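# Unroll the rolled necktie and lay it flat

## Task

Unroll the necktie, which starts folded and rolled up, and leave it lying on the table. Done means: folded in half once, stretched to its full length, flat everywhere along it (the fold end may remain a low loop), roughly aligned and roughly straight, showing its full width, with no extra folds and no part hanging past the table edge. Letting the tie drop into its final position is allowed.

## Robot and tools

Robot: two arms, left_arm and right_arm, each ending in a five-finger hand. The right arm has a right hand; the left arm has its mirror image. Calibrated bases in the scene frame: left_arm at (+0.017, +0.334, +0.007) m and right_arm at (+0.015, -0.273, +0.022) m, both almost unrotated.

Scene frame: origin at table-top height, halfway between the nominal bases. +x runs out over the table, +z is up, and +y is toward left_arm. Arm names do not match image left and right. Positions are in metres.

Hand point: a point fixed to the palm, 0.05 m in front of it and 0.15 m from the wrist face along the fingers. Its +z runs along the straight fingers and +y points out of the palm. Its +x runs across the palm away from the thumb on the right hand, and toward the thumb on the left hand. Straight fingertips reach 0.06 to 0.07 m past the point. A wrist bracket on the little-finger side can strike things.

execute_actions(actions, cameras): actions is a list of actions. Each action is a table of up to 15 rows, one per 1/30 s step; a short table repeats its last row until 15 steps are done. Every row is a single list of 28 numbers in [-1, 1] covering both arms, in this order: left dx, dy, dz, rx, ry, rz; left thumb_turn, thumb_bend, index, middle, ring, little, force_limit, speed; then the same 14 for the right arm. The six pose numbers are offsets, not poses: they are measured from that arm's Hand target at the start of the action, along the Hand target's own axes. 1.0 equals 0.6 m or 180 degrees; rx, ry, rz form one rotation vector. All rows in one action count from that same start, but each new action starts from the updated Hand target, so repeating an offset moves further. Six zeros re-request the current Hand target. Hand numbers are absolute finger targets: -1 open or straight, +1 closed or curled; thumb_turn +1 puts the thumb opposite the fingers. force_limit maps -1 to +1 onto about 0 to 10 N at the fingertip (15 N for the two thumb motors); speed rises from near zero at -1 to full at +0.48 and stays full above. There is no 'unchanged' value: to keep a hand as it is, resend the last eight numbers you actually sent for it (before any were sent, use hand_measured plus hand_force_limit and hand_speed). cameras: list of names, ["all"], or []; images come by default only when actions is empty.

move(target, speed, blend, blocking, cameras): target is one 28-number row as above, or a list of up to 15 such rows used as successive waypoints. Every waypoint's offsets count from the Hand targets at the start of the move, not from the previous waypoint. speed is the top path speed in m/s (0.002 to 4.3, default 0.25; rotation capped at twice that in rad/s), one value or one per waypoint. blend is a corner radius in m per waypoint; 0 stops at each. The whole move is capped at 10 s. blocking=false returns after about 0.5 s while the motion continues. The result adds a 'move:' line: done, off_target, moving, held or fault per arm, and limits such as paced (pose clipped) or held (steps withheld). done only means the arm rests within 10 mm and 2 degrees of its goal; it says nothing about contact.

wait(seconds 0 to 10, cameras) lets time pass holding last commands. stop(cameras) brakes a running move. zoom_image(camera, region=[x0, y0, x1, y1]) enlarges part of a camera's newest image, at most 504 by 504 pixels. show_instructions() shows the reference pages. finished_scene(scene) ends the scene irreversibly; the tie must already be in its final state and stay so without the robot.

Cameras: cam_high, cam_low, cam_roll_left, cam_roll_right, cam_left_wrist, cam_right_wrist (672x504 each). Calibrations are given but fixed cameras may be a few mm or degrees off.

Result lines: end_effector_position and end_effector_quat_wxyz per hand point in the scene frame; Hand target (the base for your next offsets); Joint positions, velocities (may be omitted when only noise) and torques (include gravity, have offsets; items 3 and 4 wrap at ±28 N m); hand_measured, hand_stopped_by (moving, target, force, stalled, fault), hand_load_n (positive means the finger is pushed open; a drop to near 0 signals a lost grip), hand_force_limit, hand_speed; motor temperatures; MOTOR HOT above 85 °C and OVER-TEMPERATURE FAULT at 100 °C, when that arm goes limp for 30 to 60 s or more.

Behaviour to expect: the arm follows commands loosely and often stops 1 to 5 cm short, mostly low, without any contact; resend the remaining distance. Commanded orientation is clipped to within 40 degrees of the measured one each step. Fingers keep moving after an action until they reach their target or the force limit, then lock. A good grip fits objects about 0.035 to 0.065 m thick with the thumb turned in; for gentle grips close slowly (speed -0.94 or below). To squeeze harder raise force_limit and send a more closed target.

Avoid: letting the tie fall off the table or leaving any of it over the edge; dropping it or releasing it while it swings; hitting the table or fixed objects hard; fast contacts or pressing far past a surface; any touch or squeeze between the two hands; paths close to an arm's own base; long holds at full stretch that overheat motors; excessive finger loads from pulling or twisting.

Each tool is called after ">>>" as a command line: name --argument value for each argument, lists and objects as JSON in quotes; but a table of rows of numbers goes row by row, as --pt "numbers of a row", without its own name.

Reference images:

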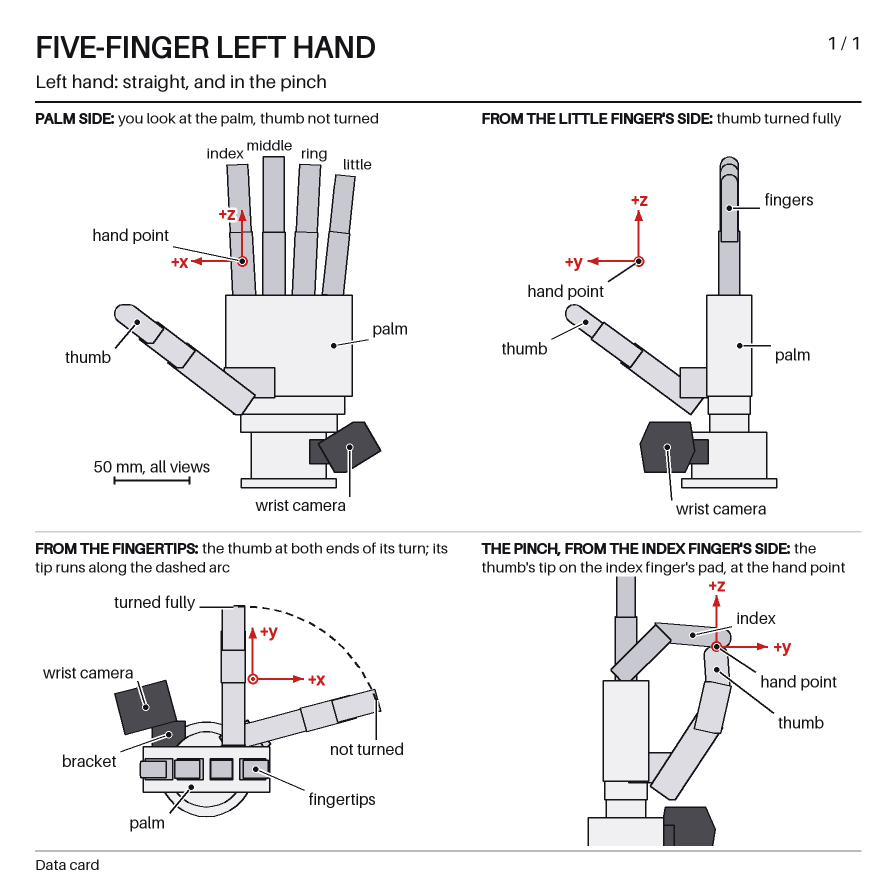

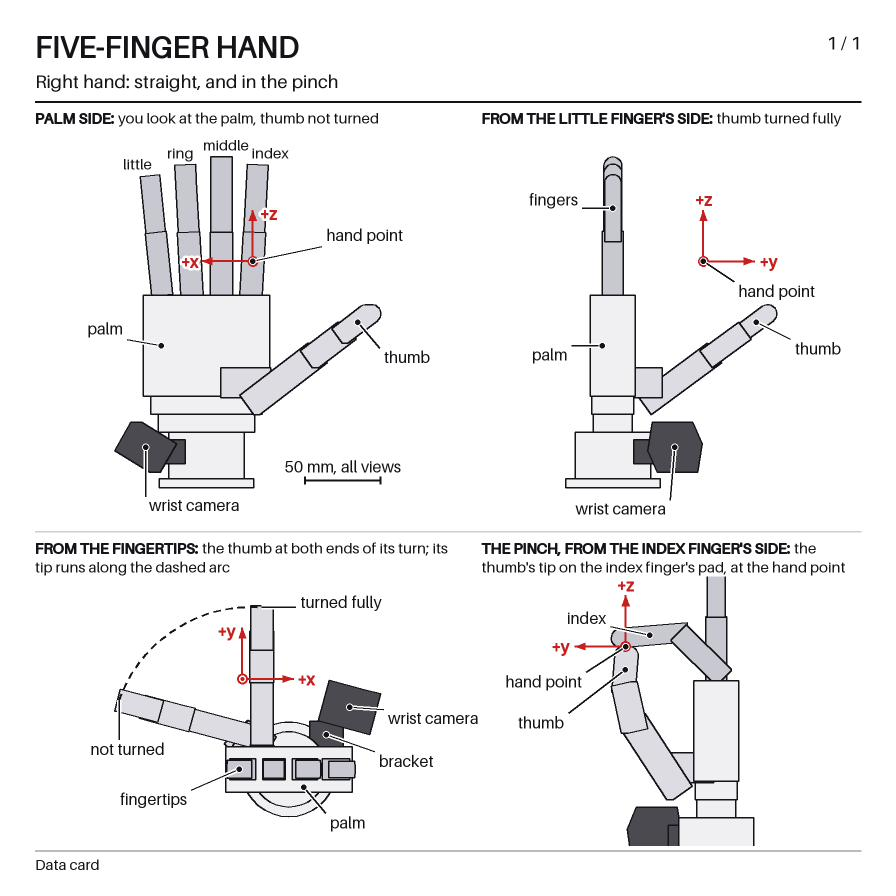

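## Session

>>> execute_actions --actions '[]'

>>> zoom_image --camera "cam_high" --region '[220, 30, 460, 270]'

Scene clock: 0.00 s.
left_arm: end_effector_position=(+0.9631, +0.2341, +0.1870) hand_measured=(-1.000, -1.000, -1.000, -1.000, -1.000, -1.000) hand_load_n=(+0.0, +0.0, +0.0, -0.5, +0.0, +0.0) hand_stopped_by=(target, target, target, target, target, target) hand_force_limit=0.00 hand_speed=-0.80 end_effector_quat_wxyz=(-0.303, +0.674, -0.407, +0.537) | right_arm: end_effector_position=(+0.8589, -0.1475, +0.1508) hand_measured=(-1.000, -1.000, -1.000, -1.000, -1.000, -1.000) hand_load_n=(+0.0, +0.0, +0.0, +0.0, +0.0, +0.0) hand_stopped_by=(target, target, target, target, target, target) hand_force_limit=0.00 hand_speed=-0.80 end_effector_quat_wxyz=(-0.536, +0.684, -0.207, +0.451)
Joint positions: left_arm=[-0.053 2.301 2.072 -0.014 -0.019 -0.519] | right_arm=[0.043 2.162 1.594 0.544 -0.553 -0.418]
Joint velocities: within noise
Joint torques (N m): no reading
Motor temperatures (°C): left_arm=[26 34 27 23 24 24] | right_arm=[24 32 22 24 22 22]
Heat: left arm: hottest shoulder 34 °C; right arm: hottest shoulder 32 °C.
Hand target: left_arm +0.9680, +0.2338, +0.1865; -0.304, +0.672, -0.405, +0.540 | right_arm +0.8648, -0.1474, +0.1593; -0.538, +0.679, -0.201, +0.457
camera_calibration:
cam_left_wrist: T_world_to_cam=[[0.256032, 0.206756, 0.944298, -0.466476], [-0.481242, -0.819939, 0.310009, 0.59646], [0.838364, -0.533808, -0.110431, -0.547447], [0, 0, 0, 1]] pos_world=[0.865434, 0.293276, 0.195129]
cam_right_wrist: T_world_to_cam=[[0.363309, -0.50989, -0.779756, -0.266387], [-0.810102, 0.24048, -0.5347, 0.805201], [0.460154, 0.825943, -0.325694, -0.107024], [0, 0, 0, 1]] pos_world=[0.798323, -0.241068, 0.187967]

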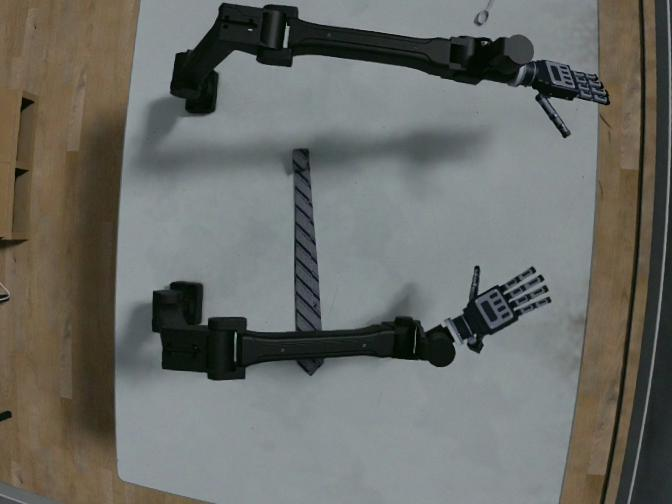

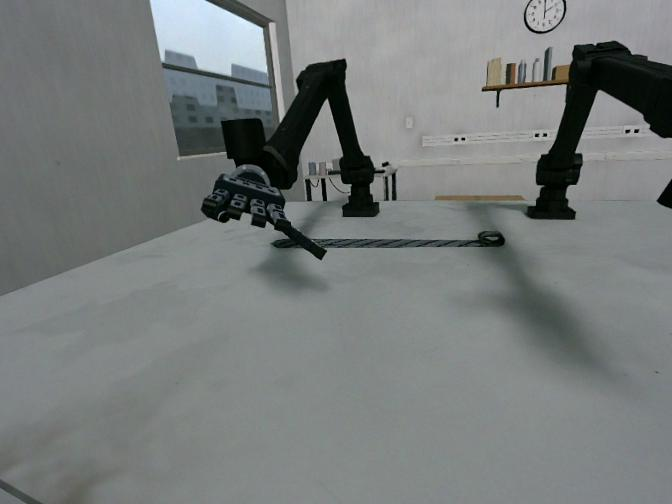

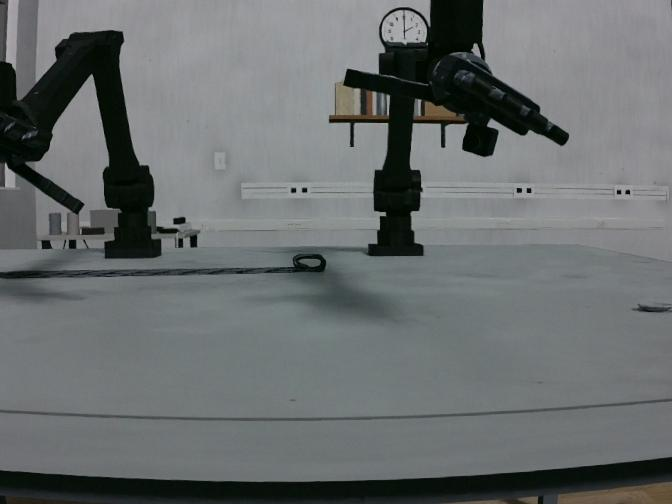

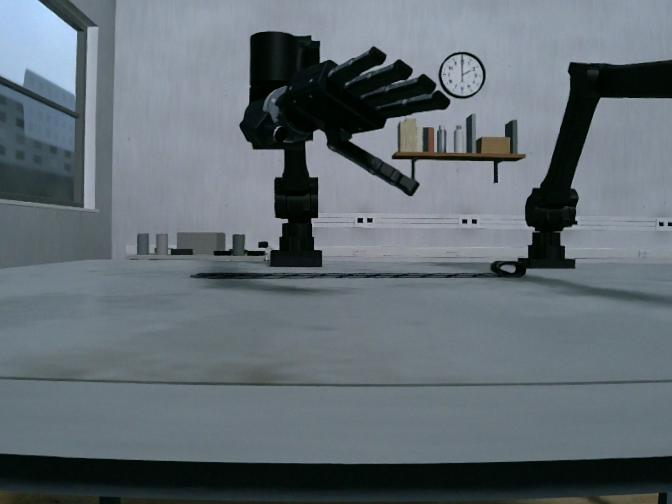

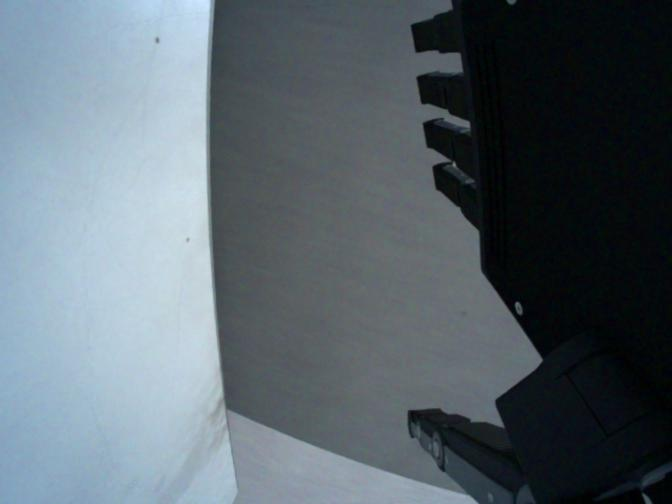

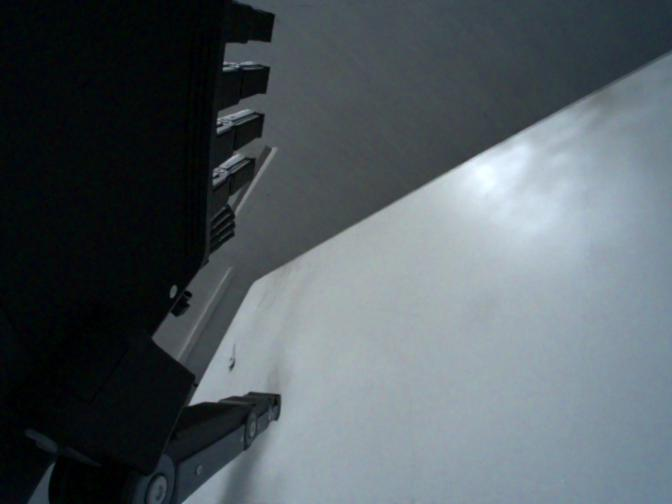

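Scaled by 2.100 from the camera's 672x504 image, which has a finer 960x720 frame.

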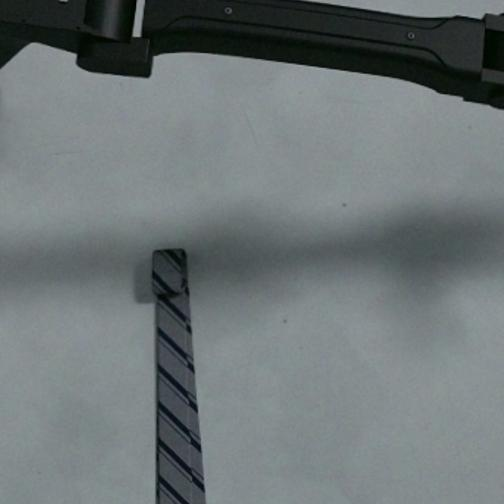

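>>> move --pt "-0.156 0.001 -0.856 -0.094 -0.304 -0.182 -1 -1 -1 -1 -1 -1 0 -0.8 -0.399 -0.157 -0.787 -0.284 -0.36 -0.112 -1 -1 -1 -1 -1 -1 0 -0.8" --pt "-0.156 0.001 -0.856 -0.094 -0.304 -0.182 -1 -1 -1 -1 -1 -1 0 -0.8 -0.479 0.022 -0.786 -0.284 -0.36 -0.112 -1 -1 -1 -1 -1 -1 0 -0.8" --speed '[0.35,0.1]' --cameras '["cam_high","cam_roll_left","cam_roll_right","cam_right_wrist"]'

Scene clock: 47.93 s.
left_arm: end_effector_position=(+0.4659, +0.3234, +0.2721) hand_measured=(-1.000, -1.000, -1.000, -1.000, -1.000, -1.000) hand_load_n=(+0.0, +0.0, -0.5, +0.0, +0.0, +0.0) hand_stopped_by=(target, target, target, target, target, target) hand_force_limit=0.00 hand_speed=-0.80 end_effector_quat_wxyz=(-0.201, +0.955, -0.106, +0.191) | right_arm: end_effector_position=(+0.3317, -0.1873, +0.0489) hand_measured=(-1.000, -1.000, -1.000, -1.000, -1.000, -1.000) hand_load_n=(+0.0, +0.0, +0.0, +0.5, -0.5, +0.0) hand_stopped_by=(target, target, target, target, target, target) hand_force_limit=0.00 hand_speed=-0.80 end_effector_quat_wxyz=(-0.158, +0.986, +0.048, +0.001)
Joint positions: left_arm=[-0.045 1.17 1.188 -1.154 -0.367 -1.309] | right_arm=[0.261 1.419 0.834 -0.921 -0.312 -1.415]
Joint torques (N m): left_arm=[1.32 -7.47 7.2 0.49 -0.21 -0.04] | right_arm=[1.32 -5.6 4.63 1.77 0.17 -0.16]
Motor temperatures (°C): left_arm=[26 39 34 23 23 23] | right_arm=[24 34 25 24 22 22]
Heat: left arm: hottest shoulder 39 °C; right arm: hottest shoulder 34 °C.
Hand target: left_arm +0.4603, +0.3300, +0.2603; -0.199, +0.959, -0.096, +0.175 | right_arm +0.3289, -0.1896, +0.0325; -0.151, +0.987, +0.052, -0.008
Off the commanded pose: left_arm 0.015 m, 2 deg | right_arm 0.017 m, 1 deg.
move: off_target (left_arm, right_arm)
camera_calibration:
cam_right_wrist: T_world_to_cam=[[0.356254, -0.872115, -0.335409, -0.261734], [-0.772932, -0.476754, 0.418666, 0.139913], [-0.525032, 0.110097, -0.843931, 0.353368], [0, 0, 0, 1]] pos_world=[0.386917, -0.200463, 0.151853]
Images, in order (width x height): cam_high 672x504, cam_roll_left 672x504, cam_roll_right 672x504, cam_right_wrist 672x504.

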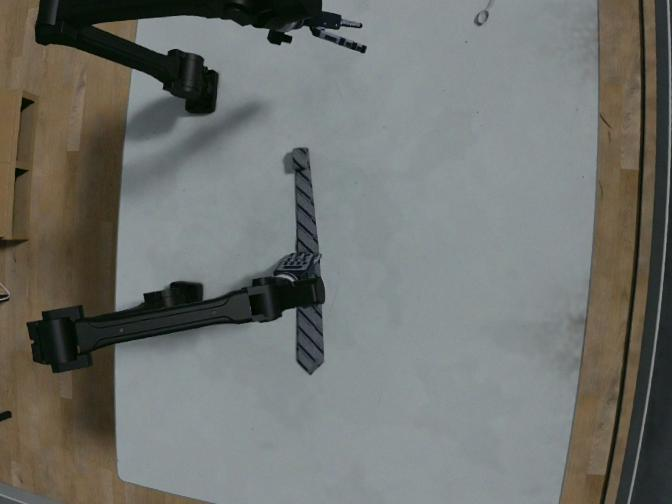

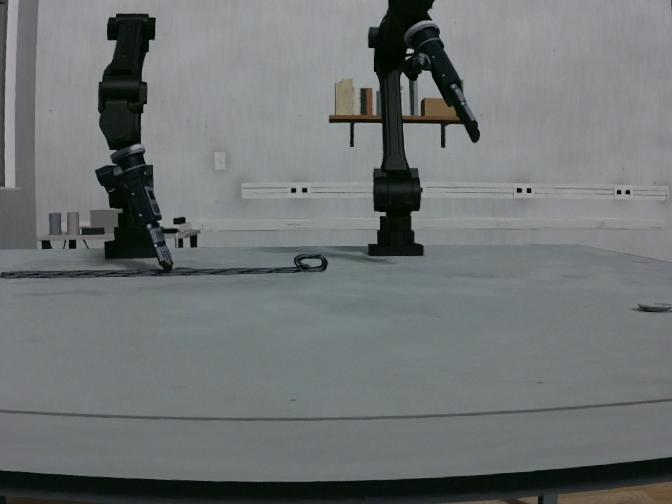

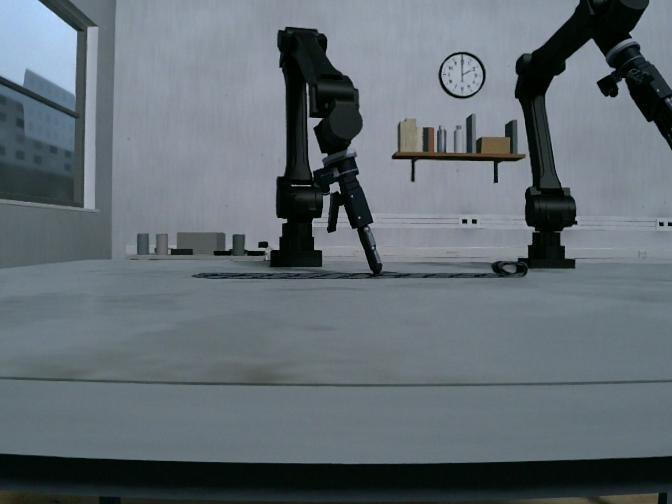

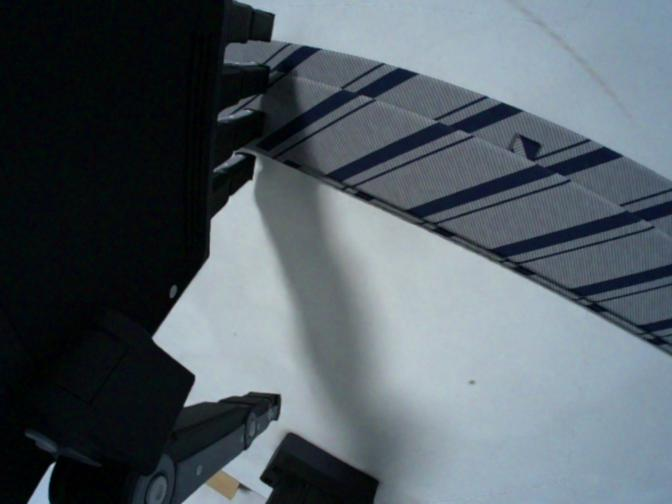

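>>> move --pt "-0.027 0.62 -0.091 -0.04 -0.13 -0.078 -1 -1 -1 -1 -1 -1 0 -0.8 0 0 0 0 0 0 -1 -1 -1 -1 -1 -1 0 -0.8" --pt "-0.076 0.659 0.032 -0.04 -0.13 -0.078 -1 -1 -1 -1 -1 -1 0 -0.8 0 0 0 0 0 0 -1 -1 -1 -1 -1 -1 0 -0.8" --speed '[0.3,0.15]' --cameras '["cam_high","cam_roll_left","cam_left_wrist"]'

>>> zoom_image --camera "cam_roll_left" --region '[220, 210, 380, 310]'

Scene clock: 61.23 s.
left_arm: end_effector_position=(+0.3804, -0.0146, +0.0849) hand_measured=(-1.000, -1.000, -1.000, -1.000, -1.000, -1.000) hand_load_n=(+0.0, -0.5, +0.0, +0.0, +0.0, +0.0) hand_stopped_by=(target, target, target, target, target, target) hand_force_limit=0.00 hand_speed=-0.80 end_effector_quat_wxyz=(-0.068, +0.992, -0.101, -0.027) | right_arm: end_effector_position=(+0.3317, -0.1873, +0.0489) hand_measured=(-1.000, -1.000, -1.000, -1.000, -1.000, -1.000) hand_load_n=(-0.5, +0.0, +0.0, +0.0, +0.0, +0.0) hand_stopped_by=(target, target, target, target, target, target) hand_force_limit=0.00 hand_speed=-0.80 end_effector_quat_wxyz=(-0.158, +0.986, +0.048, +0.001)
Joint positions: left_arm=[-0.726 1.67 1.275 -1.298 -0.079 -2.094] | right_arm=[0.261 1.419 0.834 -0.921 -0.312 -1.415]
Joint torques (N m): left_arm=[0.79 -11.81 5.94 0.08 -0.16 -0.03] | right_arm=[1.38 -5.54 4.68 1.76 0.17 -0.16]
Heat: left arm: hottest shoulder 38 °C; right arm: hottest shoulder 34 °C.
Hand target: left_arm +0.3798, -0.0086, +0.0661; -0.131, +0.990, +0.052, -0.006 | right_arm +0.3289, -0.1896, +0.0325; -0.151, +0.987, +0.052, -0.008
Off the commanded pose: left_arm 0.020 m, 19 deg | right_arm 0.017 m, 1 deg.
joint sent to its limit (left arm) — joint 6 (wrist roll), lower limit. The joint targets are off in orientation, not in position.
move: off_target (left_arm, right_arm)
camera_calibration:
cam_left_wrist: T_world_to_cam=[[0.482019, 0.871738, 0.0879251, -0.172905], [0.772563, -0.470216, 0.426666, -0.337973], [0.413285, -0.137734, -0.900125, 0.0314859], [0, 0, 0, 1]] pos_world=[0.331436, -0.00385558, 0.187745]
Images, in order (width x height): cam_high 672x504, cam_roll_left 672x504, cam_left_wrist 672x504.

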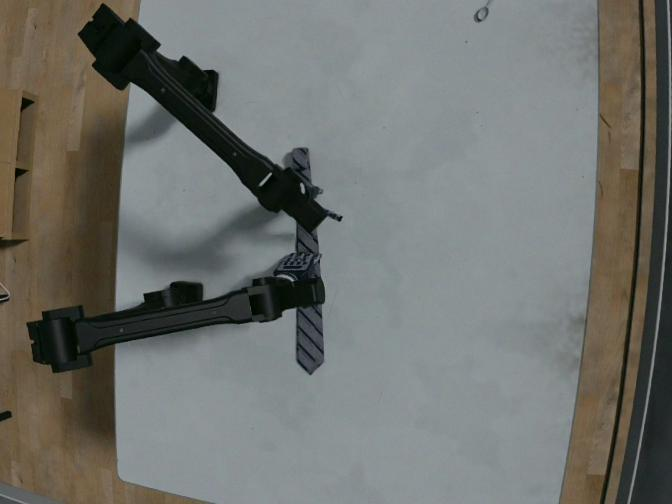

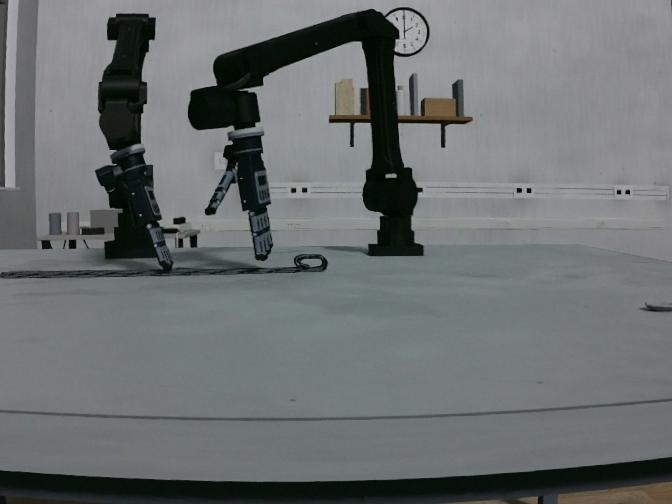

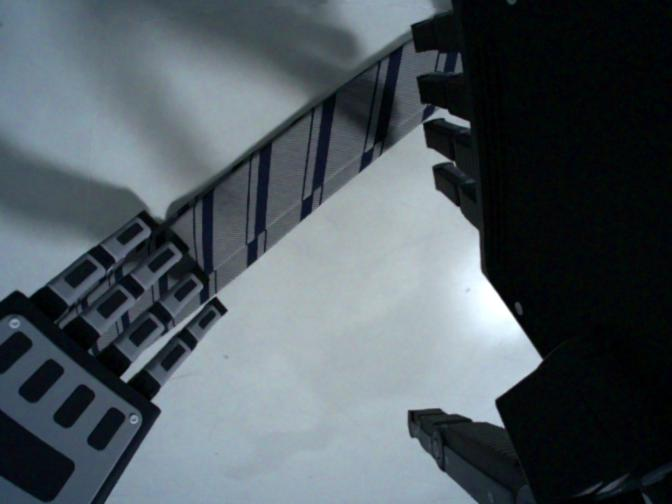

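Scaled by 3.150 from the camera's 672x504 image, which has a finer 960x720 frame.

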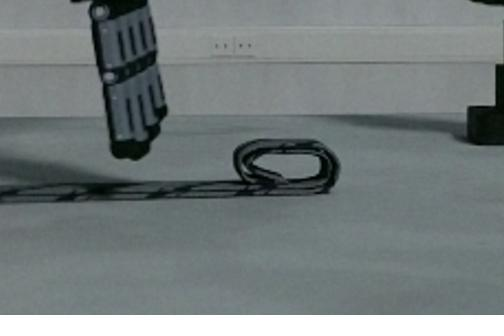

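>>> move --pt "0.0035 -0.025 0.034 0 0 0 -1 -1 -1 -1 -1 -1 0 -0.8 0 0 0 0 0 0 -1 -1 -1 -1 -1 -1 0 -0.8" --pt "0 -0.3375 0.1007 0 0 0 -1 -1 -1 -1 -1 -1 0 -0.8 0 0 0 0 0 0 -1 -1 -1 -1 -1 -1 0 -0.8" --speed '[0.1,0.08]' --cameras '["cam_high","cam_roll_left","cam_roll_right","cam_left_wrist"]'

>>> zoom_image --camera "cam_roll_left" --region '[260, 210, 420, 310]'

Scene clock: 72.53 s.
left_arm: end_effector_position=(+0.3595, +0.1963, +0.0615) hand_measured=(-1.000, -1.000, -1.000, -1.000, -1.000, -1.000) hand_load_n=(+0.0, +0.0, +0.0, +0.0, +0.0, +0.0) hand_stopped_by=(target, target, target, target, target, target) hand_force_limit=0.00 hand_speed=-0.80 end_effector_quat_wxyz=(-0.133, +0.990, +0.052, -0.008) | right_arm: end_effector_position=(+0.3332, -0.1866, +0.0488) hand_measured=(-1.000, -1.000, -1.000, -1.000, -1.000, -1.000) hand_load_n=(+0.0, +0.0, +0.0, +0.5, +0.0, +0.0) hand_stopped_by=(target, target, target, target, target, target) hand_force_limit=0.00 hand_speed=-0.80 end_effector_quat_wxyz=(-0.160, +0.986, +0.048, +0.004)
Joint positions: left_arm=[-0.409 1.373 0.87 -1.202 -0.231 -2.095] | right_arm=[0.261 1.419 0.834 -0.914 -0.313 -1.415]
Joint torques (N m): left_arm=[1.2 -9.58 5.57 0.09 -0.25 0.2] | right_arm=[1.32 -5.48 4.71 1.5 0.23 -0.17]
Heat: left arm: hottest shoulder 37 °C; right arm: hottest shoulder 33 °C.
Hand target: left_arm +0.3577, +0.2014, +0.0605; -0.131, +0.990, +0.052, -0.006 | right_arm +0.3289, -0.1896, +0.0325; -0.151, +0.987, +0.052, -0.008
Off the commanded pose: left_arm 0.006 m, 0 deg | right_arm 0.017 m, 2 deg.
move: off_target (right_arm)
camera_calibration:
cam_left_wrist: T_world_to_cam=[[0.195969, 0.951902, 0.235539, -0.266659], [0.855084, -0.283461, 0.434144, -0.279399], [0.480028, 0.116327, -0.869506, -0.0275971], [0, 0, 0, 1]] pos_world=[0.304414, 0.177845, 0.160112]
Images, in order (width x height): cam_high 672x504, cam_roll_left 672x504, cam_roll_right 672x504, cam_left_wrist 672x504.

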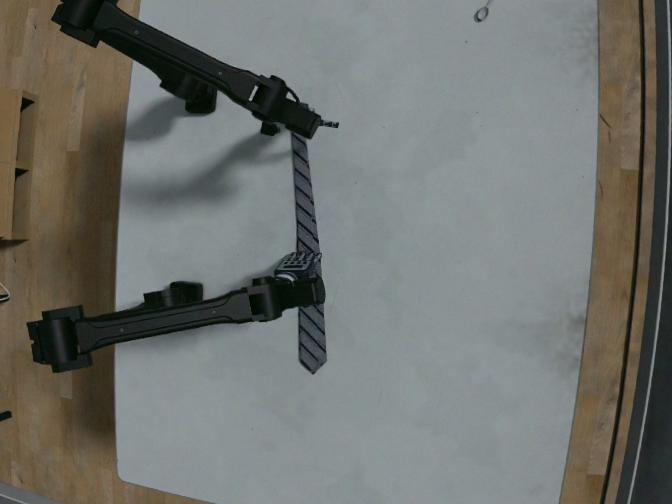

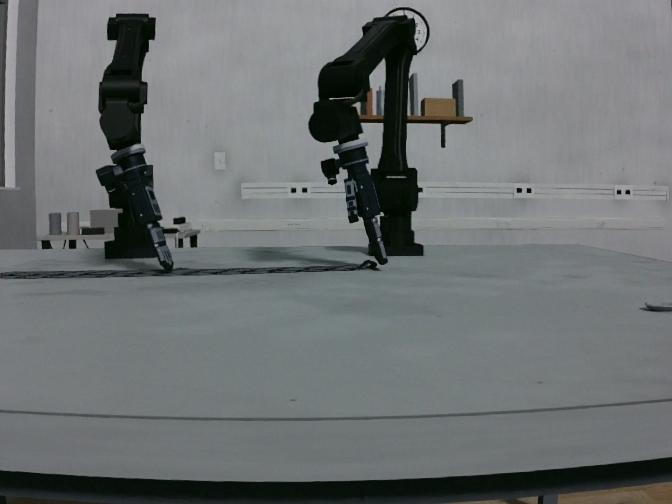

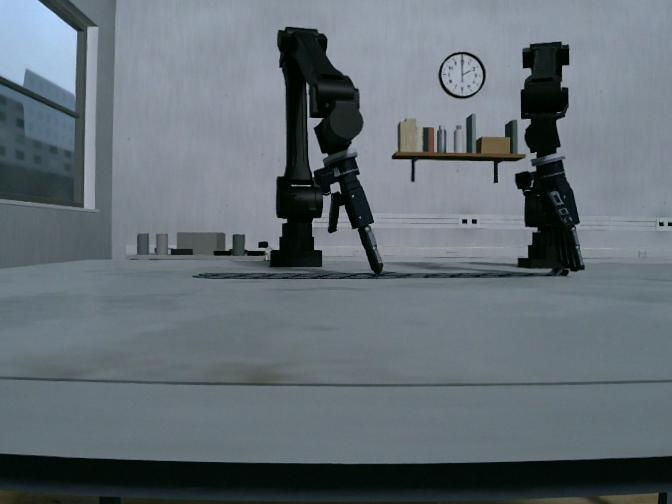

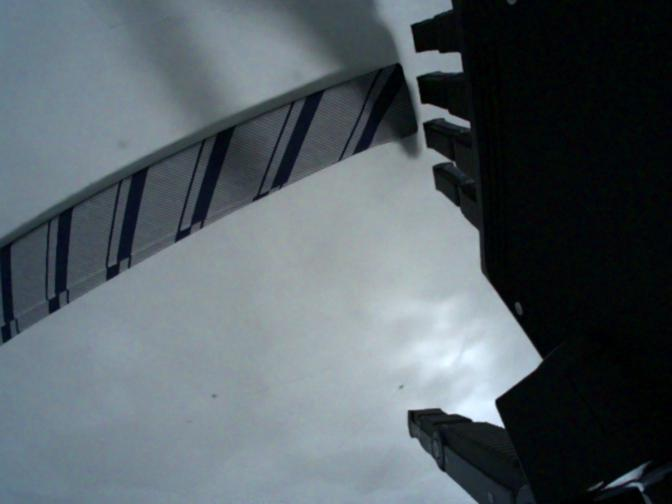

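Scaled by 3.150 from the camera's 672x504 image, which has a finer 960x720 frame.

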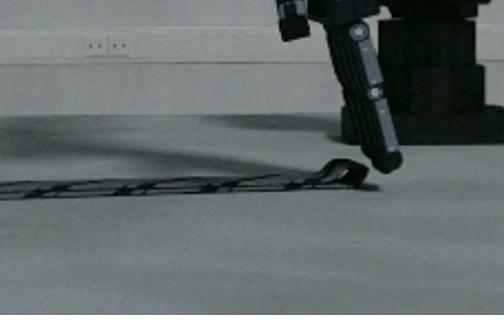

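>>> move --target '[0.009,-0.145,-0.22,0,0,0,-1,-1,-1,-1,-1,-1,0,-0.8,-0.0035,-0.018,-0.169,0,0,0,-1,-1,-1,-1,-1,-1,0,-0.8]' --speed 0.15 --cameras '["cam_high","cam_roll_left","cam_left_wrist"]'

>>> zoom_image --camera "cam_roll_left" --region '[320, 240, 420, 290]'

>>> zoom_image --camera "cam_high" --region '[250, 120, 350, 220]'

Scene clock: 79.03 s.
left_arm: end_effector_position=(+0.3455, +0.2503, +0.1910) hand_measured=(-1.000, -1.000, -1.000, -1.000, -1.000, -1.000) hand_load_n=(+0.0, -0.5, +0.0, +0.0, +0.0, +0.0) hand_stopped_by=(target, target, target, target, target, target) hand_force_limit=0.00 hand_speed=-0.80 end_effector_quat_wxyz=(-0.138, +0.989, +0.049, -0.023) | right_arm: end_effector_position=(+0.3149, -0.2093, +0.1193) hand_measured=(-1.000, -1.000, -1.000, -1.000, -1.000, -1.000) hand_load_n=(+0.0, +0.0, +0.0, +0.0, +0.0, +0.0) hand_stopped_by=(target, target, target, target, target, target) hand_force_limit=0.00 hand_speed=-0.80 end_effector_quat_wxyz=(-0.150, +0.987, +0.048, -0.024)
Joint positions: left_arm=[-0.265 1.193 1.072 -1.582 -0.249 -1.948] | right_arm=[0.215 1.31 0.932 -1.198 -0.305 -1.471]
Joint torques (N m): left_arm=[1.2 -7.12 10.85 -0.75 -0.22 0.21] | right_arm=[0.56 -7.12 9.59 -0.09 -0.13 -0.17]
Heat: left arm: hottest shoulder 37 °C; right arm: hottest shoulder 33 °C.
Hand target: left_arm +0.3576, +0.2513, +0.2106; -0.131, +0.990, +0.052, -0.006 | right_arm +0.3288, -0.2097, +0.1324; -0.151, +0.987, +0.052, -0.008
Off the commanded pose: left_arm 0.023 m, 2 deg | right_arm 0.019 m, 2 deg.
move: off_target (left_arm, right_arm)
camera_calibration:
cam_left_wrist: T_world_to_cam=[[0.204183, 0.949548, 0.238049, -0.34855], [0.86816, -0.288006, 0.404167, -0.306055], [0.452335, 0.124141, -0.883166, 0.0956436], [0, 0, 0, 1]] pos_world=[0.29361, 0.230946, 0.291138]
Images, in order (width x height): cam_high 672x504, cam_roll_left 672x504, cam_left_wrist 672x504.

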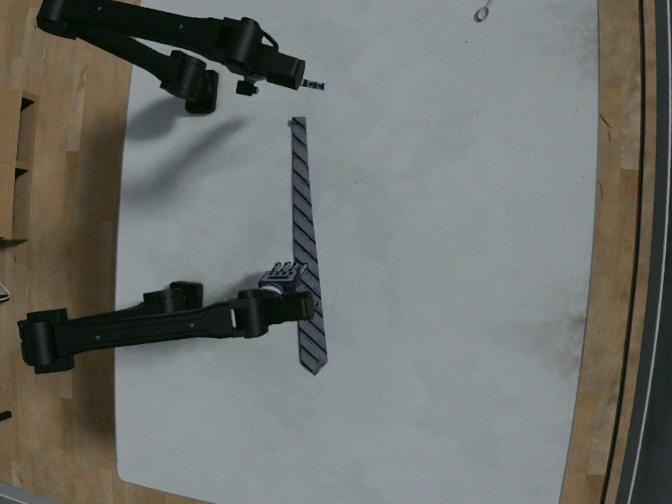

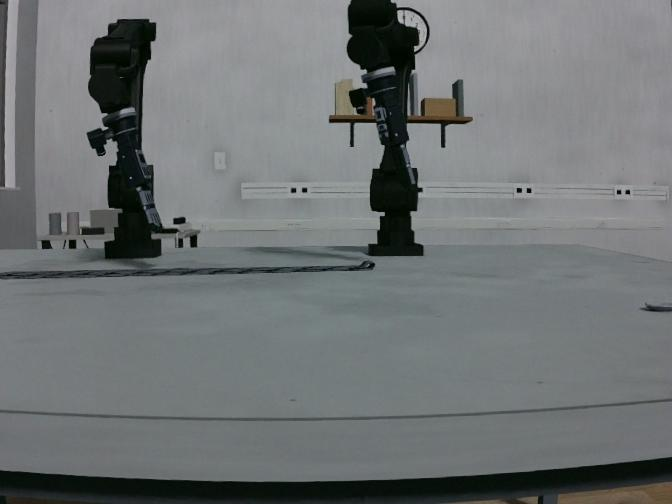

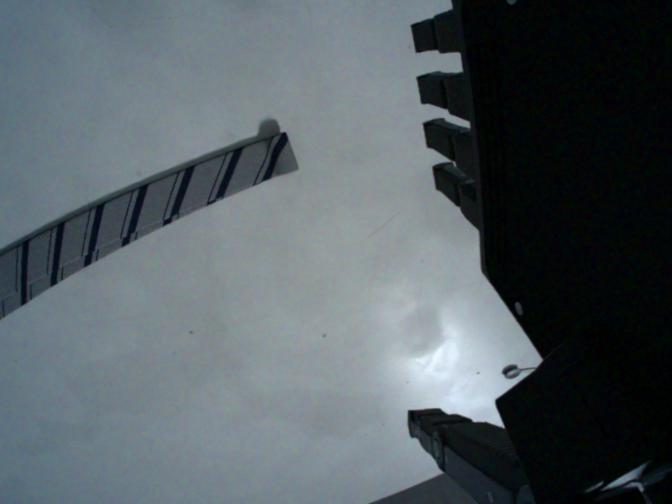

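Scaled by 5.040 from the camera's 672x504 image, which has a finer 960x720 frame.

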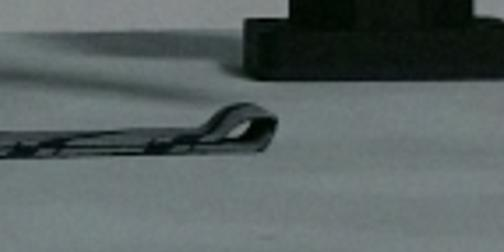

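Scaled by 5.040 from the camera's 672x504 image, which has a finer 960x720 frame.

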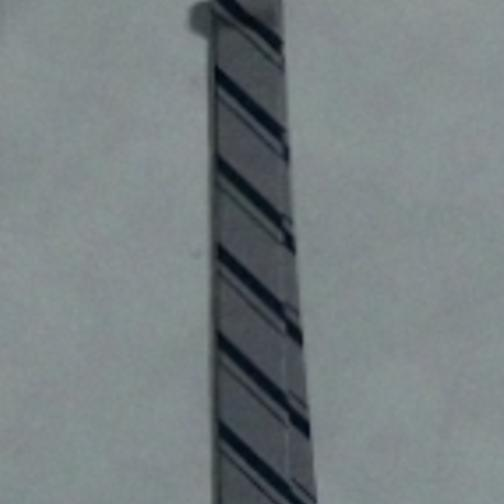

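>>> finished_scene --scene 2

The scene is finished: the task was done.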